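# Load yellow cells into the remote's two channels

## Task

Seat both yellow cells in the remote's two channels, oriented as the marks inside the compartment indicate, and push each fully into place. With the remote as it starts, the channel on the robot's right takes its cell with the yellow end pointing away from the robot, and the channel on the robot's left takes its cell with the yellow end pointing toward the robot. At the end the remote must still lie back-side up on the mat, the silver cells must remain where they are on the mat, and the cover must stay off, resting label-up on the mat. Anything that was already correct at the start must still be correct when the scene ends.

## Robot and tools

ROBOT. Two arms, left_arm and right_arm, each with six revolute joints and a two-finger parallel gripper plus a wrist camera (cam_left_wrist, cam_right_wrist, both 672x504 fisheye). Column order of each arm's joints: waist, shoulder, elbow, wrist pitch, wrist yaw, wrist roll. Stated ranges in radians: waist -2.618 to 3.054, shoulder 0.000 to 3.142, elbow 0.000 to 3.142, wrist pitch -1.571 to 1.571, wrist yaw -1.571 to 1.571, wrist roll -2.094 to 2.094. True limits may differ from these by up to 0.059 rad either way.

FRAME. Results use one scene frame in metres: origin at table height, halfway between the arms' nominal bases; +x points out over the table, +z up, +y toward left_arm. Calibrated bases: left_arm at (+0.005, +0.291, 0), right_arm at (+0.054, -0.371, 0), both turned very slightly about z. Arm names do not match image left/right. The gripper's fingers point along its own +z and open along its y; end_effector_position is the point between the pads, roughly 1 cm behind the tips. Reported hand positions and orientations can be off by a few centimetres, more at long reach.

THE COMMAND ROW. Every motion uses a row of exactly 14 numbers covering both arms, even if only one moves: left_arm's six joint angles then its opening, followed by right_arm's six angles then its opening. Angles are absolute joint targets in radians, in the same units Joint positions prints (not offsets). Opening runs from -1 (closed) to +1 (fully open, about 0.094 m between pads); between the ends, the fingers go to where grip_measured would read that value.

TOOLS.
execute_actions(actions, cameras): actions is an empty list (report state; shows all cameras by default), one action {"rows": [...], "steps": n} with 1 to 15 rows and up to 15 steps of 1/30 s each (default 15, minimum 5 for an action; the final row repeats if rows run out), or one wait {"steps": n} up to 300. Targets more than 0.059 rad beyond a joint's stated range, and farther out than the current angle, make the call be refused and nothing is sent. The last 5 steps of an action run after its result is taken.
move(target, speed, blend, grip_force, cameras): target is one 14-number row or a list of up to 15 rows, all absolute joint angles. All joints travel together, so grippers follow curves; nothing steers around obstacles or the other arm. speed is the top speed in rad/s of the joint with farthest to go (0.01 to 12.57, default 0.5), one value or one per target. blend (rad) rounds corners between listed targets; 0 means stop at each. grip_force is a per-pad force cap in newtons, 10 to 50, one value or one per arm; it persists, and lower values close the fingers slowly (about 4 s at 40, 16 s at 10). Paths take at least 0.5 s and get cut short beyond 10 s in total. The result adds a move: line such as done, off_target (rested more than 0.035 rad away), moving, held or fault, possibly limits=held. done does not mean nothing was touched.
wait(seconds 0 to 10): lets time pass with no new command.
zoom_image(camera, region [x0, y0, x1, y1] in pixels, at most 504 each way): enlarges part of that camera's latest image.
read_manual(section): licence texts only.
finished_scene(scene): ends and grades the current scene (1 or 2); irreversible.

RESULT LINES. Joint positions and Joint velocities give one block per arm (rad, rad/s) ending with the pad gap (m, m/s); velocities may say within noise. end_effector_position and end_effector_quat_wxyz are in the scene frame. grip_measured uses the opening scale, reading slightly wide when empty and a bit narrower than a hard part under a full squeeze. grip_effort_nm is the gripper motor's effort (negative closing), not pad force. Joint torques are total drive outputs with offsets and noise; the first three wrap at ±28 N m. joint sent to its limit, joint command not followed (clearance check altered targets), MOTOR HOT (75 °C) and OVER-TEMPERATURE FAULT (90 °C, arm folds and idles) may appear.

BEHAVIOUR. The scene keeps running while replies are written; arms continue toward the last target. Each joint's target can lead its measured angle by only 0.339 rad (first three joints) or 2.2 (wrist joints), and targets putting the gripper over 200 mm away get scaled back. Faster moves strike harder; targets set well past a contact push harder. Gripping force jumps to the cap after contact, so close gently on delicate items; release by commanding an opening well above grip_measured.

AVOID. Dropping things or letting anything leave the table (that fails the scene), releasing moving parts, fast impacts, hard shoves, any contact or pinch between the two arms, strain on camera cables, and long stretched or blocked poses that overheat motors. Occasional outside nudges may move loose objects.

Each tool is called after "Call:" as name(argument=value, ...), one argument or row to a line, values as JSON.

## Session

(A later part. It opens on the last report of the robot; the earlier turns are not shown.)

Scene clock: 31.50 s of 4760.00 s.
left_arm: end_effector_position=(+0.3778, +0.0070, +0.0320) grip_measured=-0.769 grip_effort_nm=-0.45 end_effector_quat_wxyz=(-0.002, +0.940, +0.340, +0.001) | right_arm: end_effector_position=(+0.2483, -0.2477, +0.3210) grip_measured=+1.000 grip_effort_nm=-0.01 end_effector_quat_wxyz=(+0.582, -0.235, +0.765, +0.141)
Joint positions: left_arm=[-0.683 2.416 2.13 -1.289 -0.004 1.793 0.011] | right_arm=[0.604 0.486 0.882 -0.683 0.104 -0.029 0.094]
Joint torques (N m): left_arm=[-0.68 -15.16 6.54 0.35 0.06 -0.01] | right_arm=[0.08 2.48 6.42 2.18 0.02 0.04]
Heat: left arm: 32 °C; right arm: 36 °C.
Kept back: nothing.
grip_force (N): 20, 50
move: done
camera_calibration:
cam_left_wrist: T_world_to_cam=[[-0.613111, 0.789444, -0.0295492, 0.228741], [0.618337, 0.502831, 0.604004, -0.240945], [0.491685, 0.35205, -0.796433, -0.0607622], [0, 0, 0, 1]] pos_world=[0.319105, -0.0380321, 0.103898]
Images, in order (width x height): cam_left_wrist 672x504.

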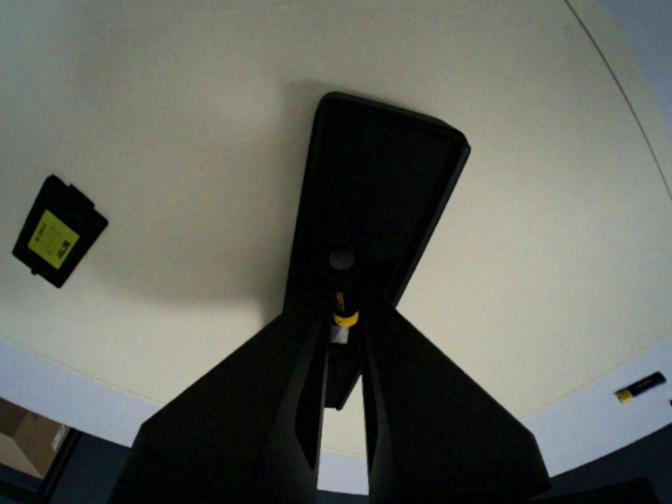

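Call:
move(
  target=[
    [-0.69,2.40,2.22,-1.38,0.0,1.79,-0.9,0.604,0.486,0.882,-0.683,0.104,-0.029,1],
    [-0.685,2.40,2.34,-1.50,0.0,1.6,-0.9,0.604,0.486,0.882,-0.683,0.104,-0.029,1],
  ],
  speed=[0.2,0.4],
  blend=[0.03,0],
  cameras=["cam_left_wrist"],
)

Call:
zoom_image(
  camera="cam_left_wrist",
  region=[240, 180, 440, 360],
)

Scene clock: 33.47 s of 4760.00 s.
left_arm: end_effector_position=(+0.3754, +0.0088, +0.0792) grip_measured=-0.770 grip_effort_nm=-0.47 end_effector_quat_wxyz=(-0.003, +0.904, +0.428, +0.000) | right_arm: end_effector_position=(+0.2483, -0.2477, +0.3210) grip_measured=+1.000 grip_effort_nm=-0.01 end_effector_quat_wxyz=(+0.582, -0.235, +0.765, +0.141)
Joint positions: left_arm=[-0.683 2.416 2.318 -1.479 -0.004 1.604 0.011] | right_arm=[0.604 0.486 0.882 -0.683 0.104 -0.029 0.094]
Joint torques (N m): left_arm=[-0.23 -15.09 9.55 0.06 0.04 -0.01] | right_arm=[0.09 2.48 6.41 2.18 0.02 0.04]
Heat: left arm: 32 °C; right arm: 36 °C.
Kept back: nothing.
grip_force (N): 20, 50
move: done
camera_calibration:
cam_left_wrist: T_world_to_cam=[[-0.750434, 0.660373, -0.0275033, 0.279766], [0.513717, 0.608949, 0.604381, -0.230555], [0.415865, 0.439419, -0.796221, 0.00509866], [0, 0, 0, 1]] pos_world=[0.326265, -0.0465942, 0.151097]
Images, in order (width x height): cam_left_wrist 672x504.

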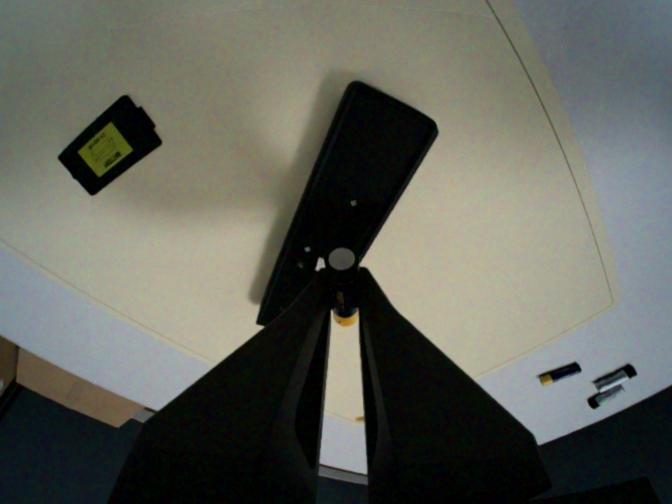

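Scaled by 2.520 from the camera's 672x504 image, which has a finer 960x720 frame.

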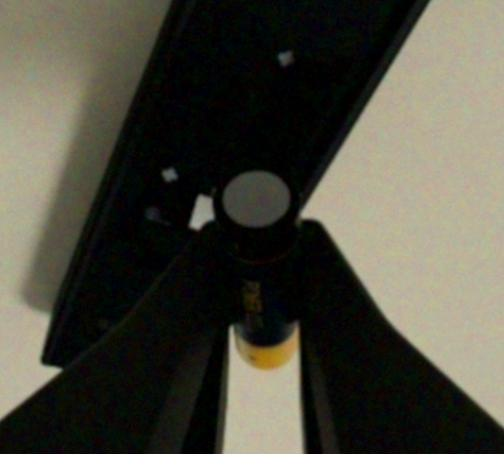

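Call:
zoom_image(
  camera="cam_left_wrist",
  region=[240, 70, 450, 340],
)

Scaled by 1.867 from the camera's 672x504 image, which has a finer 960x720 frame.

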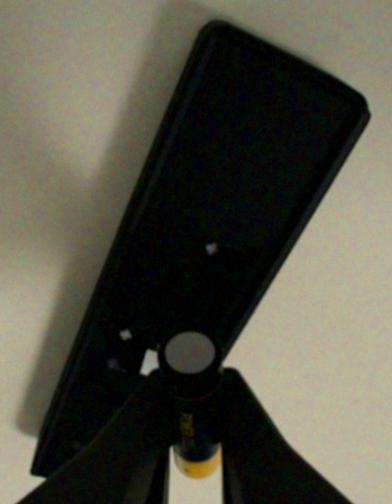

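Call:
move(
  target=[
    [-0.66,2.42,2.345,-1.50,0.0,0.3,-0.9,0.604,0.486,0.882,-0.683,0.104,-0.029,1],
    [-0.645,2.462,2.312,-1.445,0.0,-1.082,-0.9,0.604,0.486,0.882,-0.683,0.104,-0.029,1],
  ],
  speed=0.9,
  blend=[0.1,0],
  cameras=["cam_left_wrist"],
)

Call:
zoom_image(
  camera="cam_left_wrist",
  region=[240, 140, 440, 320],
)

Scene clock: 38.40 s of 4760.00 s.
left_arm: end_effector_position=(+0.3876, +0.0173, +0.0701) grip_measured=-0.770 grip_effort_nm=-0.47 end_effector_quat_wxyz=(+0.000, -0.223, +0.975, +0.003) | right_arm: end_effector_position=(+0.2483, -0.2477, +0.3210) grip_measured=+1.000 grip_effort_nm=-0.01 end_effector_quat_wxyz=(+0.582, -0.235, +0.765, +0.141)
Joint positions: left_arm=[-0.653 2.436 2.318 -1.457 -0.004 -1.073 0.011] | right_arm=[0.604 0.486 0.882 -0.683 0.104 -0.029 0.094]
Joint torques (N m): left_arm=[0.57 -11.49 6.91 0.4 0.06 -0.1] | right_arm=[0.08 2.47 6.41 2.18 0.02 0.04]
Motor temperatures (°C): left_arm=[25 31 32 24 23 23 28] | right_arm=[26 23 30 36 23 25 22]
Heat: left arm: 32 °C; right arm: 36 °C.
Kept back: nothing.
grip_force (N): 20, 50
move: done
camera_calibration:
cam_left_wrist: T_world_to_cam=[[0.40257, -0.914584, -0.0383945, -0.135801], [-0.722407, -0.34318, 0.600296, 0.259323], [-0.562198, -0.213925, -0.798855, 0.379658], [0, 0, 0, 1]] pos_world=[0.455449, 0.0460115, 0.142407]
Images, in order (width x height): cam_left_wrist 672x504.

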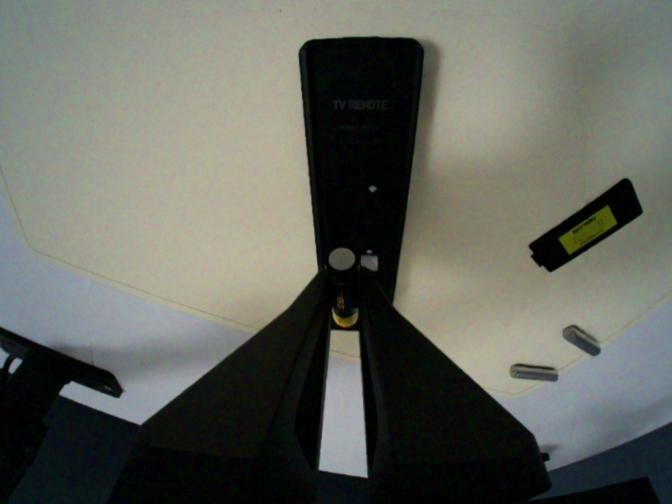

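Scaled by 2.520 from the camera's 672x504 image, which has a finer 960x720 frame.

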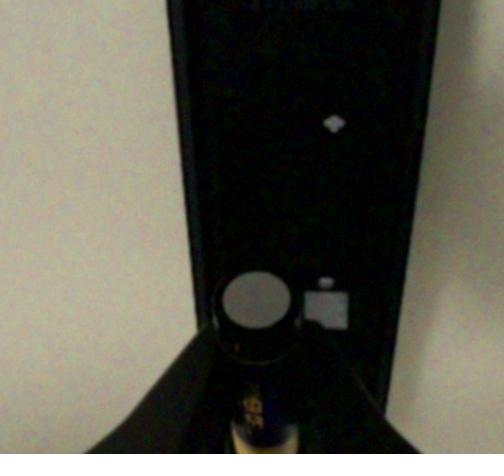

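Call:
move(
  target=[-0.645,2.445,2.208,-1.347,0.0,-1.082,-0.9,0.604,0.486,0.882,-0.683,0.104,-0.029,1],
  speed=0.2,
  cameras=["cam_left_wrist"],
)

Call:
zoom_image(
  camera="cam_left_wrist",
  region=[240, 140, 440, 320],
)

Scene clock: 40.17 s of 4760.00 s.
left_arm: end_effector_position=(+0.3882, +0.0167, +0.0447) grip_measured=-0.770 grip_effort_nm=-0.47 end_effector_quat_wxyz=(-0.001, -0.223, +0.975, +0.004) | right_arm: end_effector_position=(+0.2483, -0.2477, +0.3210) grip_measured=+1.000 grip_effort_nm=-0.01 end_effector_quat_wxyz=(+0.582, -0.235, +0.765, +0.141)
Joint positions: left_arm=[-0.653 2.436 2.217 -1.359 -0.003 -1.073 0.011] | right_arm=[0.604 0.486 0.882 -0.683 0.104 -0.029 0.094]
Joint torques (N m): left_arm=[0.54 -13.04 6.65 0.41 0.03 -0.07] | right_arm=[0.08 2.47 6.42 2.19 0.02 0.04]
Heat: left arm: 32 °C; right arm: 37 °C.
Kept back: nothing.
grip_force (N): 20, 50
move: done
camera_calibration:
cam_left_wrist: T_world_to_cam=[[0.402772, -0.914359, -0.0414868, -0.137533], [-0.720262, -0.34459, 0.602064, 0.273985], [-0.564799, -0.212613, -0.797369, 0.360517], [0, 0, 0, 1]] pos_world=[0.456355, 0.0453083, 0.116803]
Images, in order (width x height): cam_left_wrist 672x504.

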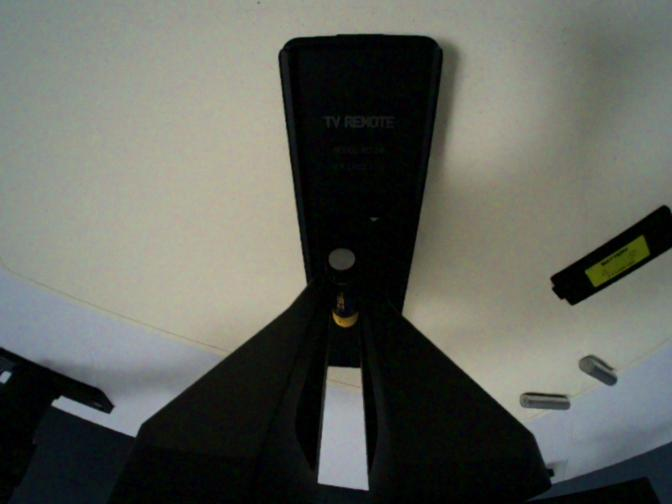

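Scaled by 2.520 from the camera's 672x504 image, which has a finer 960x720 frame.

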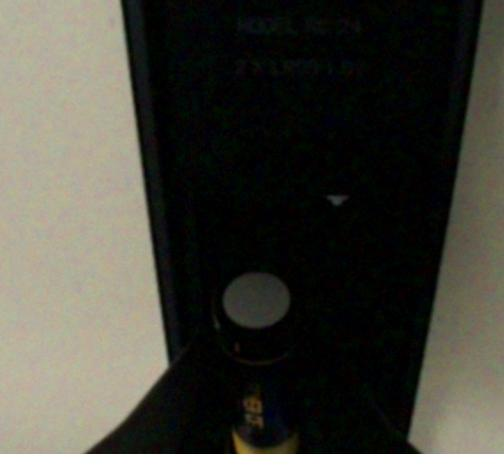

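Call:
move(
  target=[-0.645,2.445,2.165,-1.305,0.0,-1.082,-0.9,0.604,0.486,0.882,-0.683,0.104,-0.029,1],
  speed=0.12,
  cameras=["cam_left_wrist"],
)

Call:
zoom_image(
  camera="cam_left_wrist",
  region=[240, 140, 440, 340],
)

Scene clock: 41.10 s of 4760.00 s.
left_arm: end_effector_position=(+0.3877, +0.0168, +0.0359) grip_measured=-0.770 grip_effort_nm=-0.47 end_effector_quat_wxyz=(-0.002, -0.223, +0.975, +0.004) | right_arm: end_effector_position=(+0.2483, -0.2477, +0.3210) grip_measured=+1.000 grip_effort_nm=-0.01 end_effector_quat_wxyz=(+0.582, -0.235, +0.765, +0.141)
Joint positions: left_arm=[-0.653 2.436 2.182 -1.326 -0.002 -1.073 0.011] | right_arm=[0.604 0.486 0.882 -0.683 0.104 -0.029 0.094]
Joint torques (N m): left_arm=[0.53 -12.98 5.86 0.47 0.02 -0.06] | right_arm=[0.08 2.48 6.42 2.18 0.02 0.04]
Heat: left arm: 32 °C; right arm: 37 °C.
Kept back: nothing.
grip_force (N): 20, 50
move: done
camera_calibration:
cam_left_wrist: T_world_to_cam=[[0.402734, -0.914335, -0.0423889, -0.137538], [-0.718781, -0.344593, 0.603829, 0.278231], [-0.566709, -0.212714, -0.795986, 0.353941], [0, 0, 0, 1]] pos_world=[0.45596, 0.0454086, 0.107898]
Images, in order (width x height): cam_left_wrist 672x504.

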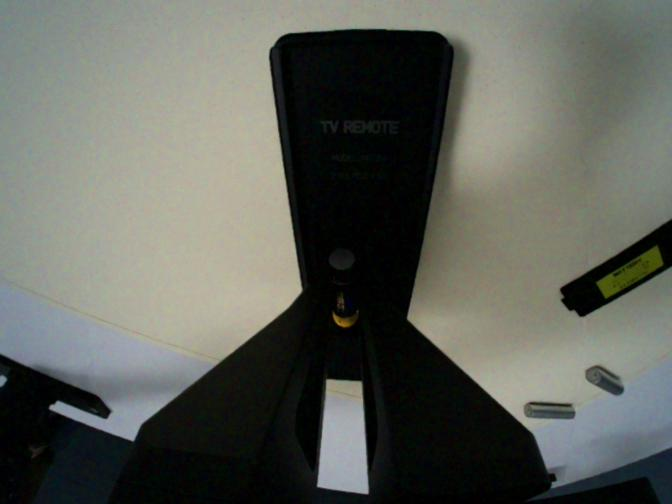

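Scaled by 2.520 from the camera's 672x504 image, which has a finer 960x720 frame.

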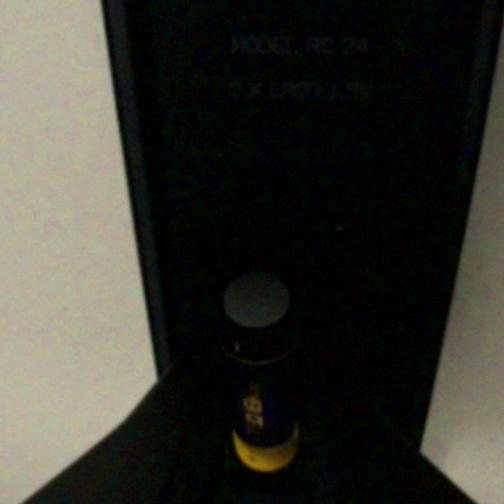

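Call:
move(
  target=[-0.645,2.445,2.153,-1.293,0.0,-1.082,-0.9,0.604,0.486,0.882,-0.683,0.104,-0.029,1],
  speed=0.1,
)

Call:
move(
  target=[-0.645,2.445,2.143,-1.283,0.0,-1.082,-0.9,0.604,0.486,0.882,-0.683,0.104,-0.029,1],
  speed=0.1,
  cameras=["cam_left_wrist"],
)

Call:
zoom_image(
  camera="cam_left_wrist",
  region=[240, 140, 440, 340],
)

Scene clock: 42.20 s of 4760.00 s.
left_arm: end_effector_position=(+0.3885, +0.0157, +0.0317) grip_measured=-0.770 grip_effort_nm=-0.47 end_effector_quat_wxyz=(-0.002, -0.223, +0.975, +0.001) | right_arm: end_effector_position=(+0.2483, -0.2477, +0.3210) grip_measured=+1.000 grip_effort_nm=-0.01 end_effector_quat_wxyz=(+0.582, -0.235, +0.765, +0.141)
Joint positions: left_arm=[-0.653 2.436 2.165 -1.304 0.001 -1.073 0.011] | right_arm=[0.604 0.486 0.882 -0.683 0.104 -0.029 0.094]
Joint torques (N m): left_arm=[0.62 -12.96 6.45 0.4 0 -0.08] | right_arm=[0.08 2.48 6.42 2.18 0.02 0.03]
Heat: left arm: 32 °C; right arm: 37 °C.
Kept back: nothing.
grip_force (N): 20, 50
move: done

Scene clock: 42.90 s of 4760.00 s.
left_arm: end_effector_position=(+0.3884, +0.0158, +0.0307) grip_measured=-0.770 grip_effort_nm=-0.47 end_effector_quat_wxyz=(-0.002, -0.223, +0.975, +0.001) | right_arm: end_effector_position=(+0.2483, -0.2477, +0.3210) grip_measured=+1.000 grip_effort_nm=-0.01 end_effector_quat_wxyz=(+0.582, -0.235, +0.765, +0.141)
Joint positions: left_arm=[-0.653 2.436 2.162 -1.301 0.001 -1.073 0.011] | right_arm=[0.604 0.486 0.882 -0.683 0.104 -0.029 0.094]
Joint torques (N m): left_arm=[0.58 -12.93 5.79 0.47 0 -0.05] | right_arm=[0.08 2.48 6.42 2.18 0.02 0.04]
Heat: left arm: 32 °C; right arm: 37 °C.
Kept back: nothing.
grip_force (N): 20, 50
move: done
camera_calibration:
cam_left_wrist: T_world_to_cam=[[0.402826, -0.914531, -0.0369286, -0.139183], [-0.720387, -0.341683, 0.603569, 0.282118], [-0.5646, -0.21653, -0.796455, 0.349193], [0, 0, 0, 1]] pos_world=[0.456455, 0.0447181, 0.102699]
Images, in order (width x height): cam_left_wrist 672x504.

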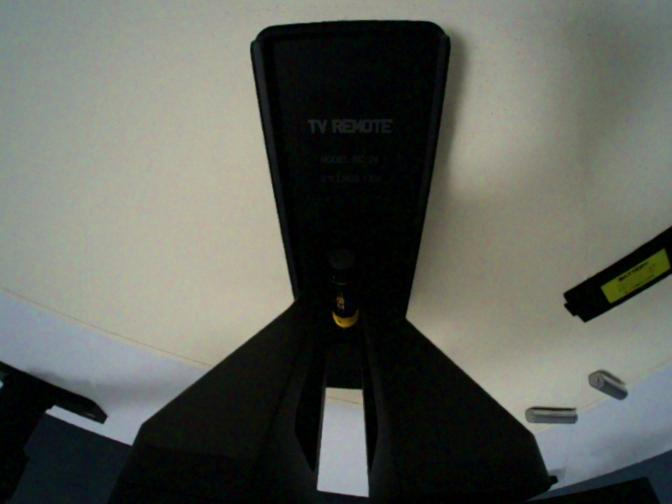

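Scaled by 2.520 from the camera's 672x504 image, which has a finer 960x720 frame.

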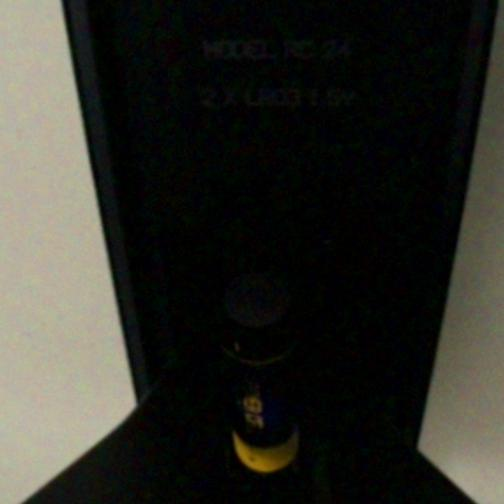

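Call:
move(
  target=[-0.645,2.378,2.155,-1.30,0.0,-1.082,-0.9,0.604,0.486,0.882,-0.683,0.104,-0.029,1],
  speed=0.12,
)

Scene clock: 44.70 s of 4760.00 s.
left_arm: end_effector_position=(+0.3896, +0.0149, +0.0390) grip_measured=-0.770 grip_effort_nm=-0.47 end_effector_quat_wxyz=(+0.004, -0.223, +0.975, -0.005) | right_arm: end_effector_position=(+0.2483, -0.2477, +0.3210) grip_measured=+1.000 grip_effort_nm=-0.01 end_effector_quat_wxyz=(+0.582, -0.235, +0.765, +0.141)
Joint positions: left_arm=[-0.653 2.418 2.162 -1.301 0.001 -1.073 0.011] | right_arm=[0.604 0.486 0.882 -0.683 0.104 -0.029 0.094]
Joint torques (N m): left_arm=[0.57 -17.5 6.95 0.3 0 -0.07] | right_arm=[0.08 2.48 6.42 2.18 0.02 0.03]
Heat: left arm: 32 °C; right arm: 37 °C.
Kept back: nothing.
grip_force (N): 20, 50
move: off_target (left_arm); left_arm: the shoulder is farthest, 0.040 rad from its target

Call:
move(
  target=[-0.645,2.378,2.131,-1.287,0.0,-1.082,-0.9,0.604,0.486,0.882,-0.683,0.104,-0.029,1],
  speed=0.1,
  cameras=["cam_left_wrist"],
)

Call:
zoom_image(
  camera="cam_left_wrist",
  region=[240, 140, 440, 340],
)

Scene clock: 45.70 s of 4760.00 s.
left_arm: end_effector_position=(+0.3877, +0.0160, +0.0345) grip_measured=-0.770 grip_effort_nm=-0.47 end_effector_quat_wxyz=(+0.001, -0.223, +0.975, -0.003) | right_arm: end_effector_position=(+0.2483, -0.2477, +0.3210) grip_measured=+1.000 grip_effort_nm=-0.01 end_effector_quat_wxyz=(+0.582, -0.235, +0.765, +0.141)
Joint positions: left_arm=[-0.653 2.418 2.144 -1.291 0.001 -1.073 0.011] | right_arm=[0.604 0.486 0.882 -0.683 0.104 -0.029 0.094]
Joint torques (N m): left_arm=[0.58 -17.46 6.43 0.35 -0.01 -0.06] | right_arm=[0.08 2.48 6.41 2.19 0.02 0.03]
Heat: left arm: 32 °C; right arm: 37 °C.
Kept back: nothing.
grip_force (N): 20, 50
move: off_target (left_arm); left_arm: the shoulder is farthest, 0.040 rad from its target
camera_calibration:
cam_left_wrist: T_world_to_cam=[[0.403057, -0.914746, -0.0280045, -0.138939], [-0.72494, -0.337802, 0.600293, 0.281253], [-0.558575, -0.22165, -0.79929, 0.349725], [0, 0, 0, 1]] pos_world=[0.45524, 0.045431, 0.106807]
Images, in order (width x height): cam_left_wrist 672x504.

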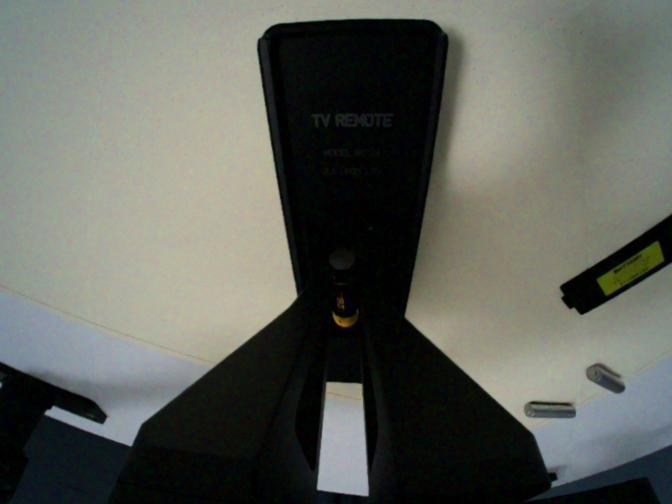

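Scaled by 2.520 from the camera's 672x504 image, which has a finer 960x720 frame.

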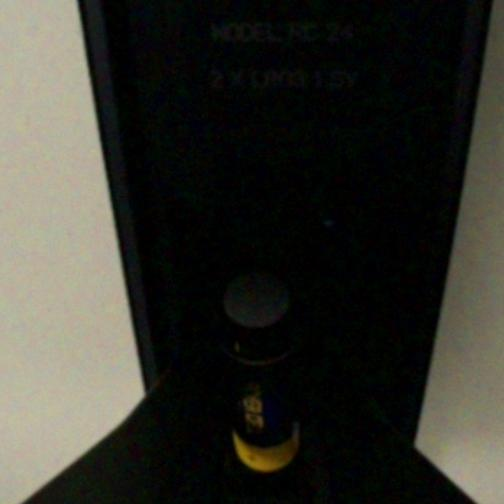

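Call:
move(
  target=[-0.645,2.385,2.131,-1.313,0.0,-1.082,-0.9,0.604,0.486,0.882,-0.683,0.104,-0.029,1],
  speed=0.1,
  cameras=["cam_left_wrist"],
)

Call:
zoom_image(
  camera="cam_left_wrist",
  region=[240, 140, 440, 340],
)

Scene clock: 46.63 s of 4760.00 s.
left_arm: end_effector_position=(+0.3877, +0.0160, +0.0345) grip_measured=-0.770 grip_effort_nm=-0.47 end_effector_quat_wxyz=(+0.001, -0.223, +0.975, -0.003) | right_arm: end_effector_position=(+0.2483, -0.2477, +0.3210) grip_measured=+1.000 grip_effort_nm=-0.01 end_effector_quat_wxyz=(+0.582, -0.235, +0.765, +0.141)
Joint positions: left_arm=[-0.653 2.418 2.144 -1.291 0.001 -1.073 0.011] | right_arm=[0.604 0.486 0.882 -0.683 0.104 -0.029 0.094]
Joint torques (N m): left_arm=[0.46 -16.85 6.37 0.09 -0.03 -0.08] | right_arm=[0.08 2.48 6.41 2.19 0.02 0.04]
Heat: left arm: 32 °C; right arm: 37 °C.
Kept back: nothing.
grip_force (N): 20, 50
move: done
camera_calibration:
cam_left_wrist: T_world_to_cam=[[0.403057, -0.914746, -0.0280045, -0.138939], [-0.72494, -0.337802, 0.600293, 0.281253], [-0.558575, -0.22165, -0.79929, 0.349725], [0, 0, 0, 1]] pos_world=[0.45524, 0.045431, 0.106807]
Images, in order (width x height): cam_left_wrist 672x504.

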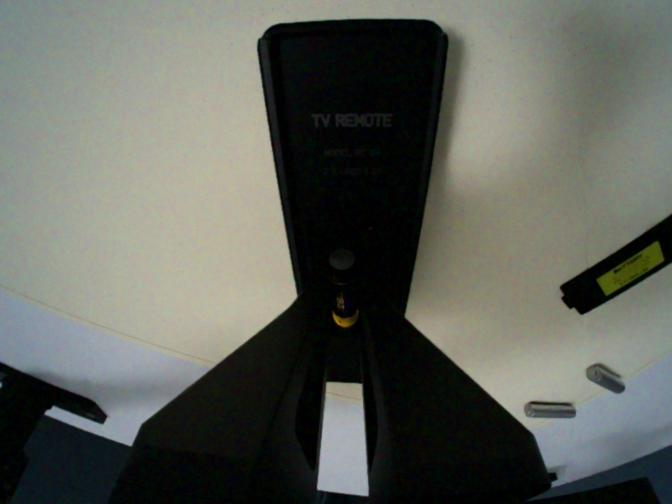

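Scaled by 2.520 from the camera's 672x504 image, which has a finer 960x720 frame.

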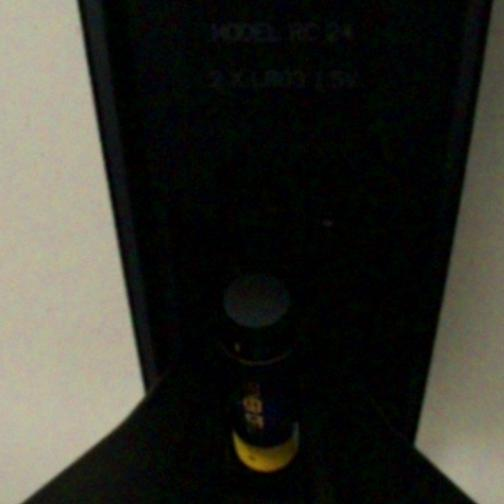

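Call:
move(
  target=[-0.645,2.385,2.131,-1.325,0.0,-1.082,-0.9,0.604,0.486,0.882,-0.683,0.104,-0.029,1],
  speed=0.1,
)

Scene clock: 47.70 s of 4760.00 s.
left_arm: end_effector_position=(+0.3866, +0.0169, +0.0345) grip_measured=-0.770 grip_effort_nm=-0.47 end_effector_quat_wxyz=(-0.001, -0.223, +0.975, +0.000) | right_arm: end_effector_position=(+0.2483, -0.2477, +0.3210) grip_measured=+1.000 grip_effort_nm=-0.01 end_effector_quat_wxyz=(+0.582, -0.235, +0.765, +0.141)
Joint positions: left_arm=[-0.653 2.418 2.144 -1.297 0.001 -1.073 0.011] | right_arm=[0.604 0.486 0.882 -0.683 0.104 -0.029 0.094]
Joint torques (N m): left_arm=[0.61 -16.75 6.41 0.01 0 -0.07] | right_arm=[0.08 2.48 6.42 2.18 0.02 0.03]
Heat: left arm: 32 °C; right arm: 37 °C.
Kept back: nothing.
grip_force (N): 20, 50
move: done

Call:
move(
  target=[-0.645,2.385,2.131,-1.330,0.0,-1.082,-0.9,0.604,0.486,0.882,-0.683,0.104,-0.029,1],
  speed=0.1,
  cameras=["cam_left_wrist"],
)

Call:
zoom_image(
  camera="cam_left_wrist",
  region=[240, 140, 440, 340],
)

Scene clock: 52.03 s of 4760.00 s.
left_arm: end_effector_position=(+0.3856, +0.0176, +0.0345) grip_measured=-0.770 grip_effort_nm=-0.47 end_effector_quat_wxyz=(-0.002, -0.223, +0.975, +0.001) | right_arm: end_effector_position=(+0.2483, -0.2477, +0.3210) grip_measured=+1.000 grip_effort_nm=-0.01 end_effector_quat_wxyz=(+0.582, -0.235, +0.765, +0.141)
Joint positions: left_arm=[-0.653 2.418 2.144 -1.302 0.001 -1.073 0.011] | right_arm=[0.604 0.486 0.882 -0.683 0.104 -0.029 0.094]
Joint torques (N m): left_arm=[0.49 -16.77 6.32 0 0.01 -0.06] | right_arm=[0.08 2.47 6.42 2.19 0.02 0.04]
Heat: left arm: 32 °C; right arm: 38 °C.
Kept back: nothing.
grip_force (N): 20, 50
move: done
camera_calibration:
cam_left_wrist: T_world_to_cam=[[0.402792, -0.914534, -0.0372278, -0.136174], [-0.719741, -0.341601, 0.604385, 0.278208], [-0.565448, -0.216647, -0.795822, 0.351349], [0, 0, 0, 1]] pos_world=[0.453757, 0.0466184, 0.106397]
Images, in order (width x height): cam_left_wrist 672x504.

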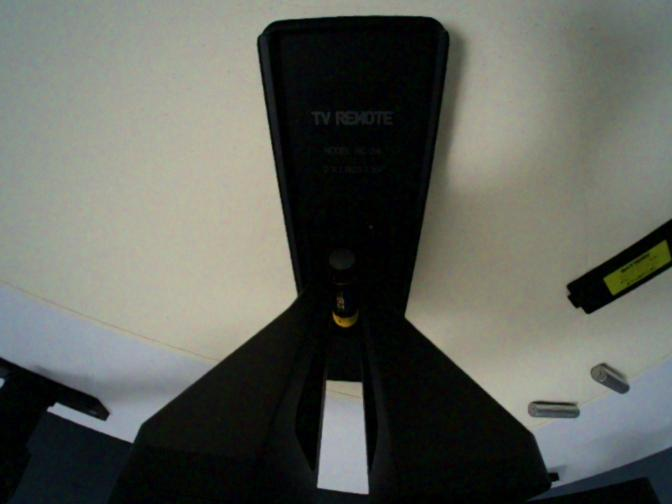

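Scaled by 2.520 from the camera's 672x504 image, which has a finer 960x720 frame.

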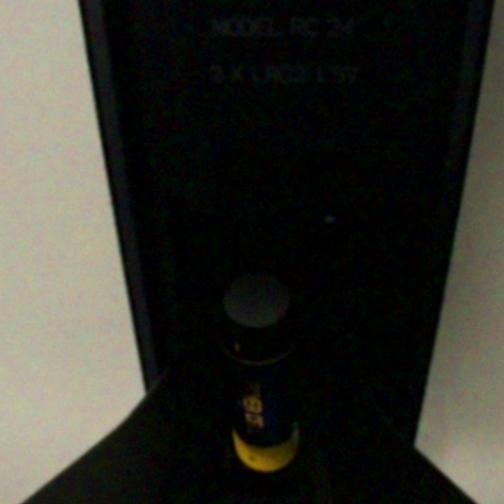

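Call:
move(
  target=[-0.645,2.39,2.186,-1.338,0.0,-1.082,-0.9,0.604,0.486,0.882,-0.683,0.104,-0.029,1],
  speed=0.1,
  cameras=["cam_left_wrist"],
)

Call:
zoom_image(
  camera="cam_left_wrist",
  region=[240, 140, 440, 340],
)

Scene clock: 53.43 s of 4760.00 s.
left_arm: end_effector_position=(+0.3849, +0.0181, +0.0389) grip_measured=-0.770 grip_effort_nm=-0.47 end_effector_quat_wxyz=(-0.003, -0.223, +0.975, +0.003) | right_arm: end_effector_position=(+0.2483, -0.2477, +0.3210) grip_measured=+1.000 grip_effort_nm=-0.01 end_effector_quat_wxyz=(+0.582, -0.235, +0.765, +0.141)
Joint positions: left_arm=[-0.653 2.418 2.161 -1.323 0.001 -1.073 0.011] | right_arm=[0.604 0.486 0.882 -0.683 0.104 -0.029 0.094]
Joint torques (N m): left_arm=[0.61 -16.35 10.02 0.12 0.01 -0.09] | right_arm=[0.08 2.48 6.42 2.18 0.02 0.04]
Heat: left arm: 32 °C; right arm: 38 °C.
Kept back: nothing.
grip_force (N): 20, 50
move: done
camera_calibration:
cam_left_wrist: T_world_to_cam=[[0.402662, -0.914454, -0.0404541, -0.135133], [-0.717853, -0.342897, 0.605895, 0.274394], [-0.567935, -0.214931, -0.794515, 0.355455], [0, 0, 0, 1]] pos_world=[0.453263, 0.0469141, 0.110693]
Images, in order (width x height): cam_left_wrist 672x504.

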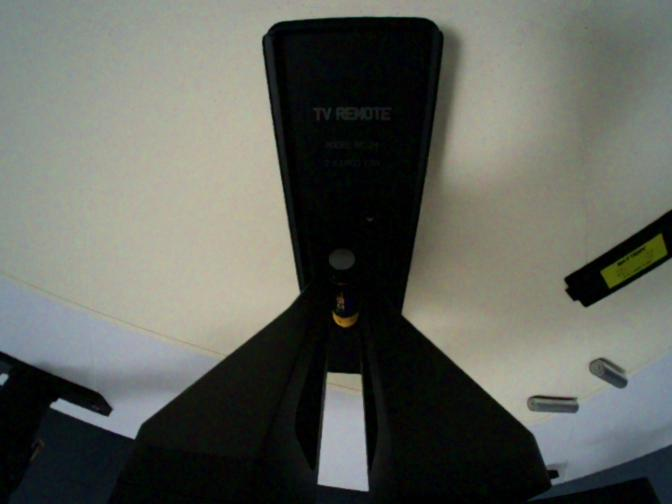

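Scaled by 2.520 from the camera's 672x504 image, which has a finer 960x720 frame.

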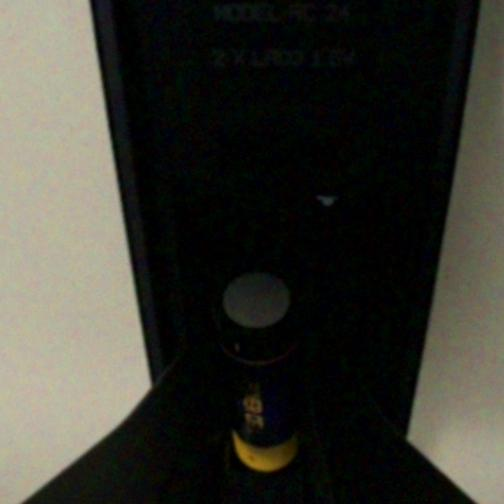

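Call:
move(
  target=[
    [-0.645,2.39,2.215,-1.365,0.0,-1.082,-0.9,0.604,0.486,0.882,-0.683,0.104,-0.029,1],
    [-0.643,2.355,2.135,-1.315,0.0,-1.082,-0.9,0.604,0.486,0.882,-0.683,0.104,-0.029,1],
  ],
  speed=0.2,
  cameras=["cam_left_wrist"],
)

Call:
zoom_image(
  camera="cam_left_wrist",
  region=[240, 140, 440, 340],
)

Scene clock: 55.63 s of 4760.00 s.
left_arm: end_effector_position=(+0.3821, +0.0201, +0.0438) grip_measured=-0.770 grip_effort_nm=-0.47 end_effector_quat_wxyz=(-0.003, -0.223, +0.975, +0.003) | right_arm: end_effector_position=(+0.2483, -0.2477, +0.3210) grip_measured=+1.000 grip_effort_nm=-0.01 end_effector_quat_wxyz=(+0.582, -0.235, +0.765, +0.141)
Joint positions: left_arm=[-0.653 2.398 2.146 -1.328 0.001 -1.073 0.011] | right_arm=[0.604 0.486 0.882 -0.683 0.104 -0.029 0.094]
Joint torques (N m): left_arm=[0.76 -17.58 6.45 0.4 -0.02 -0.08] | right_arm=[0.08 2.48 6.42 2.19 0.02 0.04]
Heat: left arm: 32 °C; right arm: 38 °C.
Kept back: nothing.
grip_force (N): 20, 50
move: off_target (left_arm); left_arm: the shoulder is farthest, 0.043 rad from its target
camera_calibration:
cam_left_wrist: T_world_to_cam=[[0.402662, -0.914454, -0.0404541, -0.131983], [-0.717853, -0.342897, 0.605895, 0.270162], [-0.567935, -0.214931, -0.794515, 0.358108], [0, 0, 0, 1]] pos_world=[0.450463, 0.0489141, 0.115493]
Images, in order (width x height): cam_left_wrist 672x504.

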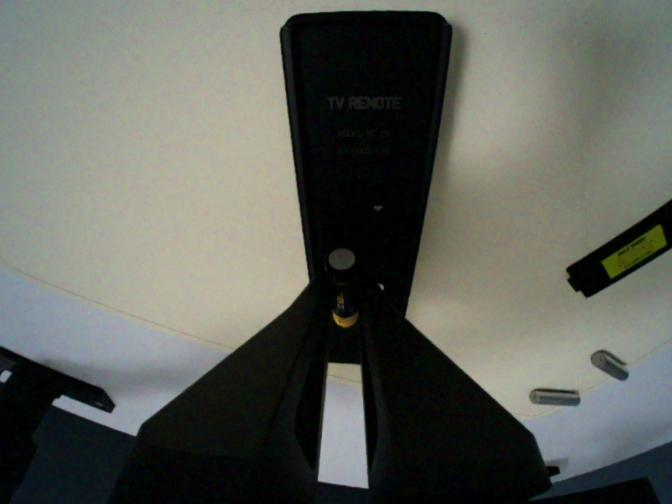

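Scaled by 2.520 from the camera's 672x504 image, which has a finer 960x720 frame.

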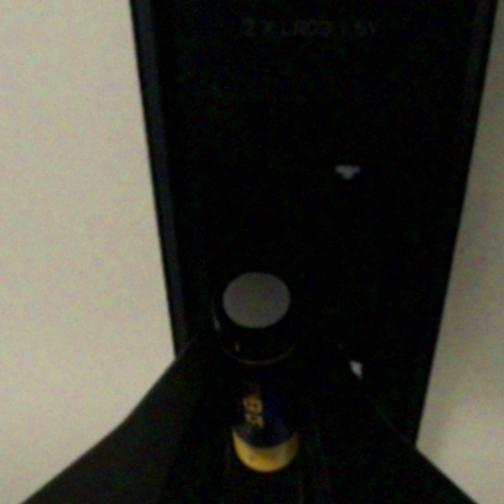

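Call:
move(
  target=[-0.634,2.40,2.135,-1.30,0.0,-1.082,-0.9,0.604,0.486,0.882,-0.683,0.104,-0.029,1],
  speed=0.1,
)

Scene clock: 56.90 s of 4760.00 s.
left_arm: end_effector_position=(+0.3884, +0.0226, +0.0438) grip_measured=-0.770 grip_effort_nm=-0.47 end_effector_quat_wxyz=(+0.001, -0.229, +0.973, -0.003) | right_arm: end_effector_position=(+0.2483, -0.2477, +0.3210) grip_measured=+1.000 grip_effort_nm=-0.01 end_effector_quat_wxyz=(+0.582, -0.235, +0.765, +0.141)
Joint positions: left_arm=[-0.64 2.398 2.146 -1.313 0.001 -1.073 0.011] | right_arm=[0.604 0.486 0.882 -0.683 0.104 -0.029 0.094]
Joint torques (N m): left_arm=[0.54 -13.33 6.52 0.44 -0.01 -0.08] | right_arm=[0.08 2.48 6.42 2.18 0.02 0.04]
Heat: left arm: 32 °C; right arm: 38 °C.
Kept back: nothing.
grip_force (N): 20, 50
move: done

Call:
move(
  target=[-0.655,2.40,2.135,-1.333,0.0,-1.082,-0.9,0.604,0.486,0.882,-0.683,0.104,-0.029,1],
  speed=0.1,
  cameras=["cam_left_wrist"],
)

Call:
zoom_image(
  camera="cam_left_wrist",
  region=[240, 140, 440, 340],
)

Scene clock: 58.13 s of 4760.00 s.
left_arm: end_effector_position=(+0.3847, +0.0200, +0.0438) grip_measured=-0.770 grip_effort_nm=-0.47 end_effector_quat_wxyz=(-0.001, -0.224, +0.975, +0.000) | right_arm: end_effector_position=(+0.2483, -0.2477, +0.3210) grip_measured=+1.000 grip_effort_nm=-0.01 end_effector_quat_wxyz=(+0.582, -0.235, +0.765, +0.141)
Joint positions: left_arm=[-0.649 2.398 2.146 -1.319 0.001 -1.073 0.011] | right_arm=[0.604 0.486 0.882 -0.683 0.104 -0.029 0.094]
Joint torques (N m): left_arm=[-0.47 -13.42 6.54 0.15 -0.01 -0.07] | right_arm=[0.08 2.47 6.42 2.18 0.02 0.04]
Heat: left arm: 32 °C; right arm: 38 °C.
Kept back: nothing.
grip_force (N): 20, 50
move: done
camera_calibration:
cam_left_wrist: T_world_to_cam=[[0.405727, -0.913402, -0.0329061, -0.134698], [-0.721116, -0.34202, 0.602507, 0.273306], [-0.561586, -0.220724, -0.797435, 0.3574], [0, 0, 0, 1]] pos_world=[0.452446, 0.0493297, 0.115902]
Images, in order (width x height): cam_left_wrist 672x504.

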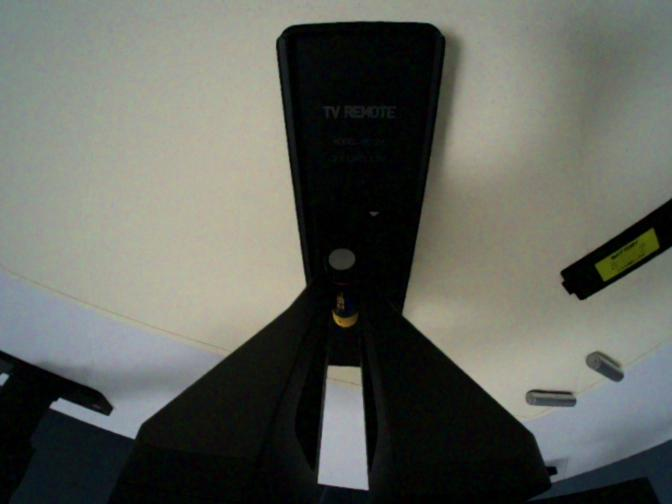

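Scaled by 2.520 from the camera's 672x504 image, which has a finer 960x720 frame.

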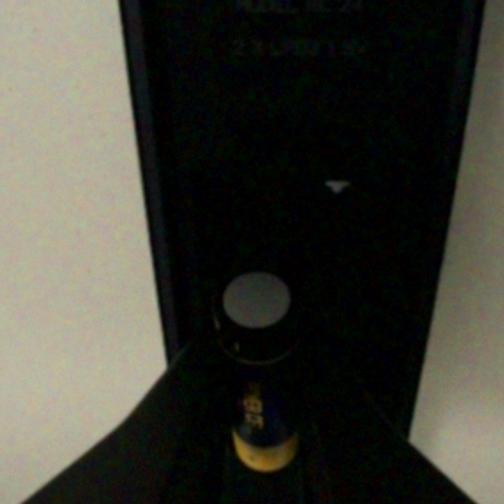

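Call:
move(
  target=[-0.655,2.40,2.113,-1.285,0.0,-1.082,-0.9,0.604,0.486,0.882,-0.683,0.104,-0.029,1],
  speed=0.1,
)

Call:
move(
  target=[-0.655,2.40,2.103,-1.275,0.0,-1.082,-0.9,0.604,0.486,0.882,-0.683,0.104,-0.029,1],
  speed=0.1,
  cameras=["cam_left_wrist"],
)

Call:
zoom_image(
  camera="cam_left_wrist",
  region=[240, 140, 440, 340],
)

Scene clock: 59.07 s of 4760.00 s.
left_arm: end_effector_position=(+0.3824, +0.0216, +0.0392) grip_measured=-0.770 grip_effort_nm=-0.47 end_effector_quat_wxyz=(-0.004, -0.224, +0.974, +0.004) | right_arm: end_effector_position=(+0.2483, -0.2477, +0.3210) grip_measured=+1.000 grip_effort_nm=-0.01 end_effector_quat_wxyz=(+0.582, -0.235, +0.765, +0.141)
Joint positions: left_arm=[-0.649 2.398 2.128 -1.312 0.001 -1.074 0.011] | right_arm=[0.604 0.486 0.882 -0.683 0.104 -0.029 0.094]
Joint torques (N m): left_arm=[-0.43 -13.34 6.12 0.54 -0.01 -0.06] | right_arm=[0.08 2.47 6.42 2.18 0.02 0.04]
Heat: left arm: 33 °C; right arm: 38 °C.
Kept back: nothing.
grip_force (N): 20, 50
move: done

Scene clock: 59.77 s of 4760.00 s.
left_arm: end_effector_position=(+0.3823, +0.0217, +0.0387) grip_measured=-0.770 grip_effort_nm=-0.47 end_effector_quat_wxyz=(-0.004, -0.224, +0.974, +0.004) | right_arm: end_effector_position=(+0.2483, -0.2477, +0.3210) grip_measured=+1.000 grip_effort_nm=-0.01 end_effector_quat_wxyz=(+0.582, -0.235, +0.765, +0.141)
Joint positions: left_arm=[-0.649 2.398 2.126 -1.31 0.001 -1.074 0.011] | right_arm=[0.604 0.486 0.882 -0.683 0.104 -0.029 0.094]
Joint torques (N m): left_arm=[-0.43 -13.44 5.3 0.65 -0.02 -0.07] | right_arm=[0.08 2.48 6.42 2.19 0.02 0.04]
Heat: left arm: 33 °C; right arm: 38 °C.
Kept back: nothing.
grip_force (N): 20, 50
move: done
camera_calibration:
cam_left_wrist: T_world_to_cam=[[0.405747, -0.912981, -0.0428384, -0.131959], [-0.715328, -0.346382, 0.606898, 0.273042], [-0.568925, -0.215603, -0.793624, 0.354894], [0, 0, 0, 1]] pos_world=[0.450765, 0.050617, 0.110291]
Images, in order (width x height): cam_left_wrist 672x504.

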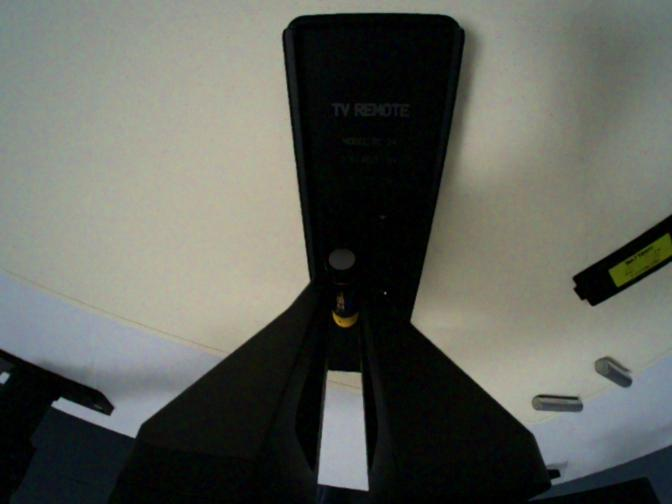

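Scaled by 2.520 from the camera's 672x504 image, which has a finer 960x720 frame.

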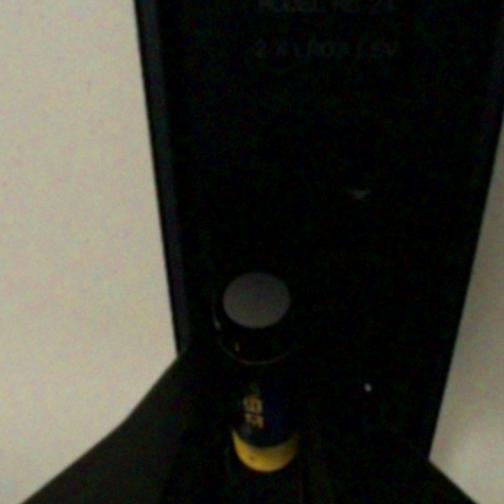

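Call:
move(
  target=[
    [-0.655,2.40,2.155,-1.275,0.0,-1.082,-0.9,0.604,0.486,0.882,-0.683,0.104,-0.029,1],
    [-0.655,2.40,2.12,-1.278,0.0,-1.082,-0.9,0.604,0.486,0.882,-0.683,0.104,-0.029,1],
  ],
  speed=0.1,
  cameras=["cam_left_wrist"],
)

Call:
zoom_image(
  camera="cam_left_wrist",
  region=[240, 140, 440, 340],
)

Scene clock: 61.67 s of 4760.00 s.
left_arm: end_effector_position=(+0.3875, +0.0180, +0.0394) grip_measured=-0.770 grip_effort_nm=-0.47 end_effector_quat_wxyz=(+0.004, -0.224, +0.974, -0.006) | right_arm: end_effector_position=(+0.2483, -0.2477, +0.3210) grip_measured=+1.000 grip_effort_nm=-0.01 end_effector_quat_wxyz=(+0.582, -0.235, +0.765, +0.141)
Joint positions: left_arm=[-0.649 2.398 2.129 -1.288 0.001 -1.074 0.011] | right_arm=[0.604 0.486 0.882 -0.683 0.104 -0.029 0.094]
Joint torques (N m): left_arm=[-0.4 -13.35 6.82 0.41 0 -0.07] | right_arm=[0.08 2.48 6.41 2.18 0.02 0.04]
Heat: left arm: 33 °C; right arm: 39 °C.
Kept back: nothing.
grip_force (N): 20, 50
move: done
camera_calibration:
cam_left_wrist: T_world_to_cam=[[0.40634, -0.913486, -0.0207848, -0.138521], [-0.727893, -0.337367, 0.596956, 0.280019], [-0.552322, -0.227438, -0.802005, 0.35181], [0, 0, 0, 1]] pos_world=[0.454423, 0.0479467, 0.112115]
Images, in order (width x height): cam_left_wrist 672x504.

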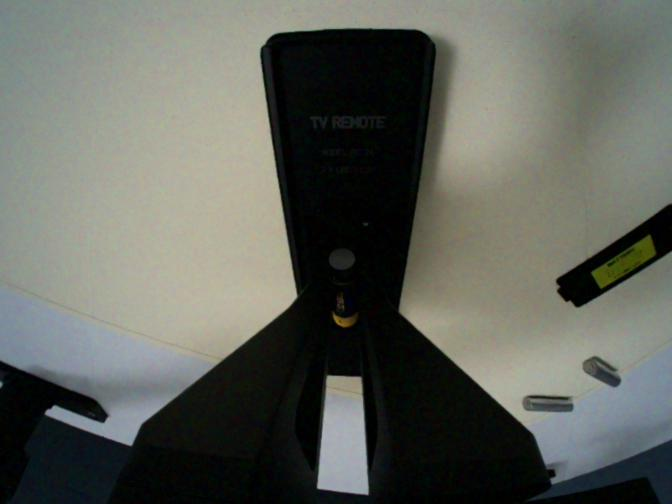

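Scaled by 2.520 from the camera's 672x504 image, which has a finer 960x720 frame.

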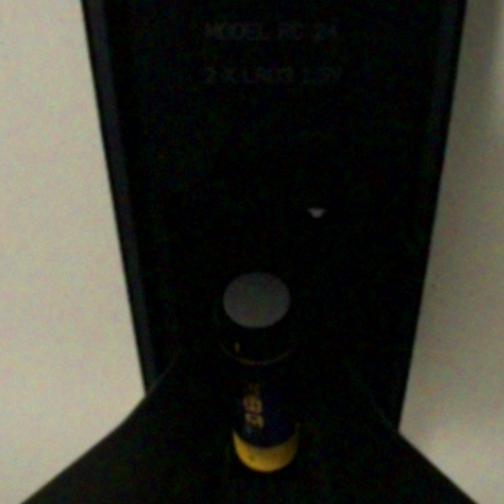

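Call:
move(
  target=[-0.655,2.40,2.12,-1.3145,0.0,-1.082,-0.9,0.604,0.486,0.882,-0.683,0.104,-0.029,1],
  speed=0.1,
)

Scene clock: 62.77 s of 4760.00 s.
left_arm: end_effector_position=(+0.3849, +0.0198, +0.0394) grip_measured=-0.770 grip_effort_nm=-0.47 end_effector_quat_wxyz=(+0.000, -0.224, +0.974, -0.001) | right_arm: end_effector_position=(+0.2483, -0.2477, +0.3210) grip_measured=+1.000 grip_effort_nm=-0.01 end_effector_quat_wxyz=(+0.582, -0.235, +0.765, +0.141)
Joint positions: left_arm=[-0.649 2.398 2.129 -1.3 0.001 -1.074 0.011] | right_arm=[0.604 0.486 0.882 -0.683 0.104 -0.029 0.094]
Joint torques (N m): left_arm=[-0.43 -13.38 6.65 0.17 0 -0.09] | right_arm=[0.08 2.47 6.42 2.19 0.02 0.03]
Heat: left arm: 33 °C; right arm: 39 °C.
Kept back: nothing.
grip_force (N): 20, 50
move: done

Call:
move(
  target=[-0.655,2.40,2.12,-1.3145,0.0,-1.082,-0.68,0.604,0.486,0.882,-0.683,0.104,-0.029,1],
  speed=0.1,
  cameras=["cam_left_wrist"],
)

Call:
zoom_image(
  camera="cam_left_wrist",
  region=[240, 140, 440, 340],
)

Scene clock: 63.50 s of 4760.00 s.
left_arm: end_effector_position=(+0.3849, +0.0199, +0.0394) grip_measured=-0.683 grip_effort_nm=0.16 end_effector_quat_wxyz=(+0.000, -0.224, +0.974, -0.001) | right_arm: end_effector_position=(+0.2483, -0.2477, +0.3210) grip_measured=+1.000 grip_effort_nm=-0.01 end_effector_quat_wxyz=(+0.582, -0.235, +0.765, +0.141)
Joint positions: left_arm=[-0.649 2.398 2.129 -1.301 0.001 -1.074 0.015] | right_arm=[0.604 0.486 0.882 -0.683 0.104 -0.029 0.094]
Joint torques (N m): left_arm=[-0.46 -13.44 6.74 0.13 0 -0.08] | right_arm=[0.08 2.48 6.42 2.18 0.02 0.04]
Heat: left arm: 33 °C; right arm: 39 °C.
Kept back: nothing.
grip_force (N): 20, 50
move: done
camera_calibration:
cam_left_wrist: T_world_to_cam=[[0.406079, -0.913279, -0.0319614, -0.135148], [-0.72155, -0.341899, 0.602055, 0.276209], [-0.560772, -0.22142, -0.797814, 0.353736], [0, 0, 0, 1]] pos_world=[0.452544, 0.0493316, 0.111603]
Images, in order (width x height): cam_left_wrist 672x504.

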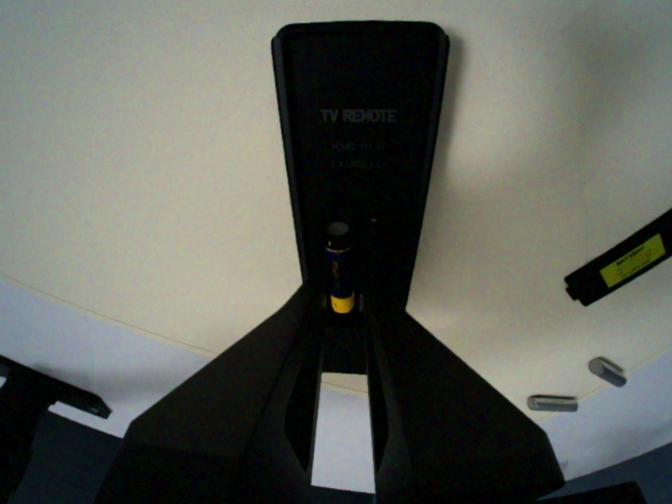

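Scaled by 2.520 from the camera's 672x504 image, which has a finer 960x720 frame.

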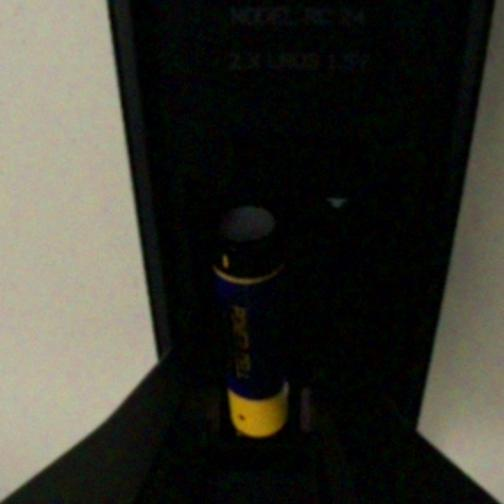

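Call:
move(
  target=[
    [-0.655,2.40,2.20,-1.385,0.0,-1.082,-0.68,0.604,0.486,0.882,-0.683,0.104,-0.029,1],
    [-0.655,2.40,2.30,-1.475,0.0,-1.082,-0.68,0.604,0.486,0.882,-0.683,0.104,-0.029,1],
  ],
  speed=0.2,
  blend=[0.02,0],
  cameras=["cam_left_wrist"],
)

Call:
zoom_image(
  camera="cam_left_wrist",
  region=[270, 140, 430, 300],
)

Scene clock: 65.23 s of 4760.00 s.
left_arm: end_effector_position=(+0.3812, +0.0225, +0.0768) grip_measured=-0.683 grip_effort_nm=0.16 end_effector_quat_wxyz=(-0.004, -0.224, +0.974, +0.003) | right_arm: end_effector_position=(+0.2483, -0.2477, +0.3210) grip_measured=+1.000 grip_effort_nm=-0.01 end_effector_quat_wxyz=(+0.582, -0.235, +0.765, +0.141)
Joint positions: left_arm=[-0.649 2.398 2.277 -1.46 0.001 -1.074 0.015] | right_arm=[0.604 0.486 0.882 -0.683 0.104 -0.029 0.094]
Joint torques (N m): left_arm=[-0.49 -13.26 9.68 0.11 -0.01 -0.07] | right_arm=[0.08 2.48 6.42 2.19 0.02 0.04]
Heat: left arm: 33 °C; right arm: 39 °C.
Kept back: nothing.
grip_force (N): 20, 50
move: done
camera_calibration:
cam_left_wrist: T_world_to_cam=[[0.405755, -0.91304, -0.0414745, -0.129306], [-0.716143, -0.345794, 0.606272, 0.249704], [-0.567892, -0.216296, -0.794175, 0.384354], [0, 0, 0, 1]] pos_world=[0.449562, 0.0514187, 0.148492]
Images, in order (width x height): cam_left_wrist 672x504.

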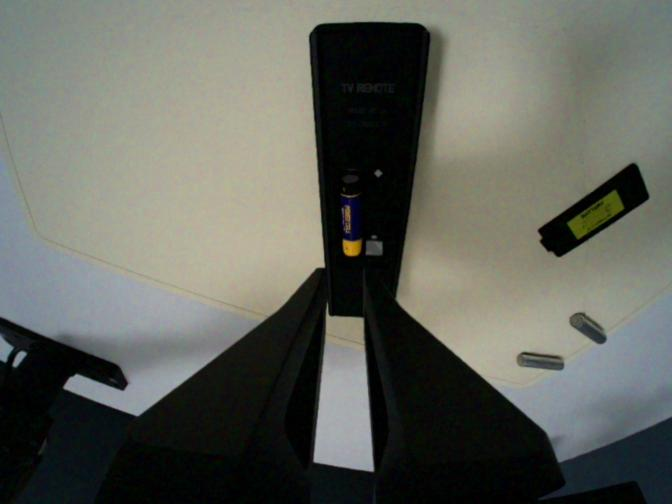

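Scaled by 3.150 from the camera's 672x504 image, which has a finer 960x720 frame.

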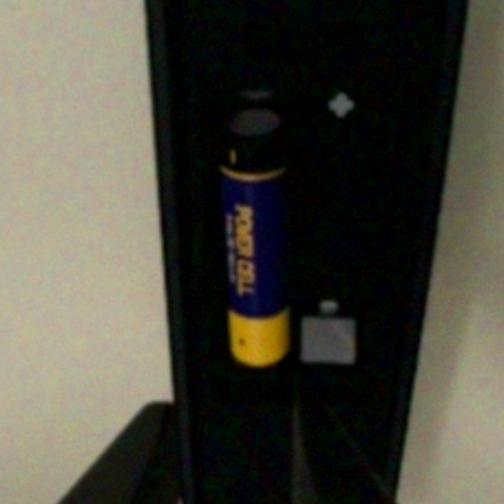

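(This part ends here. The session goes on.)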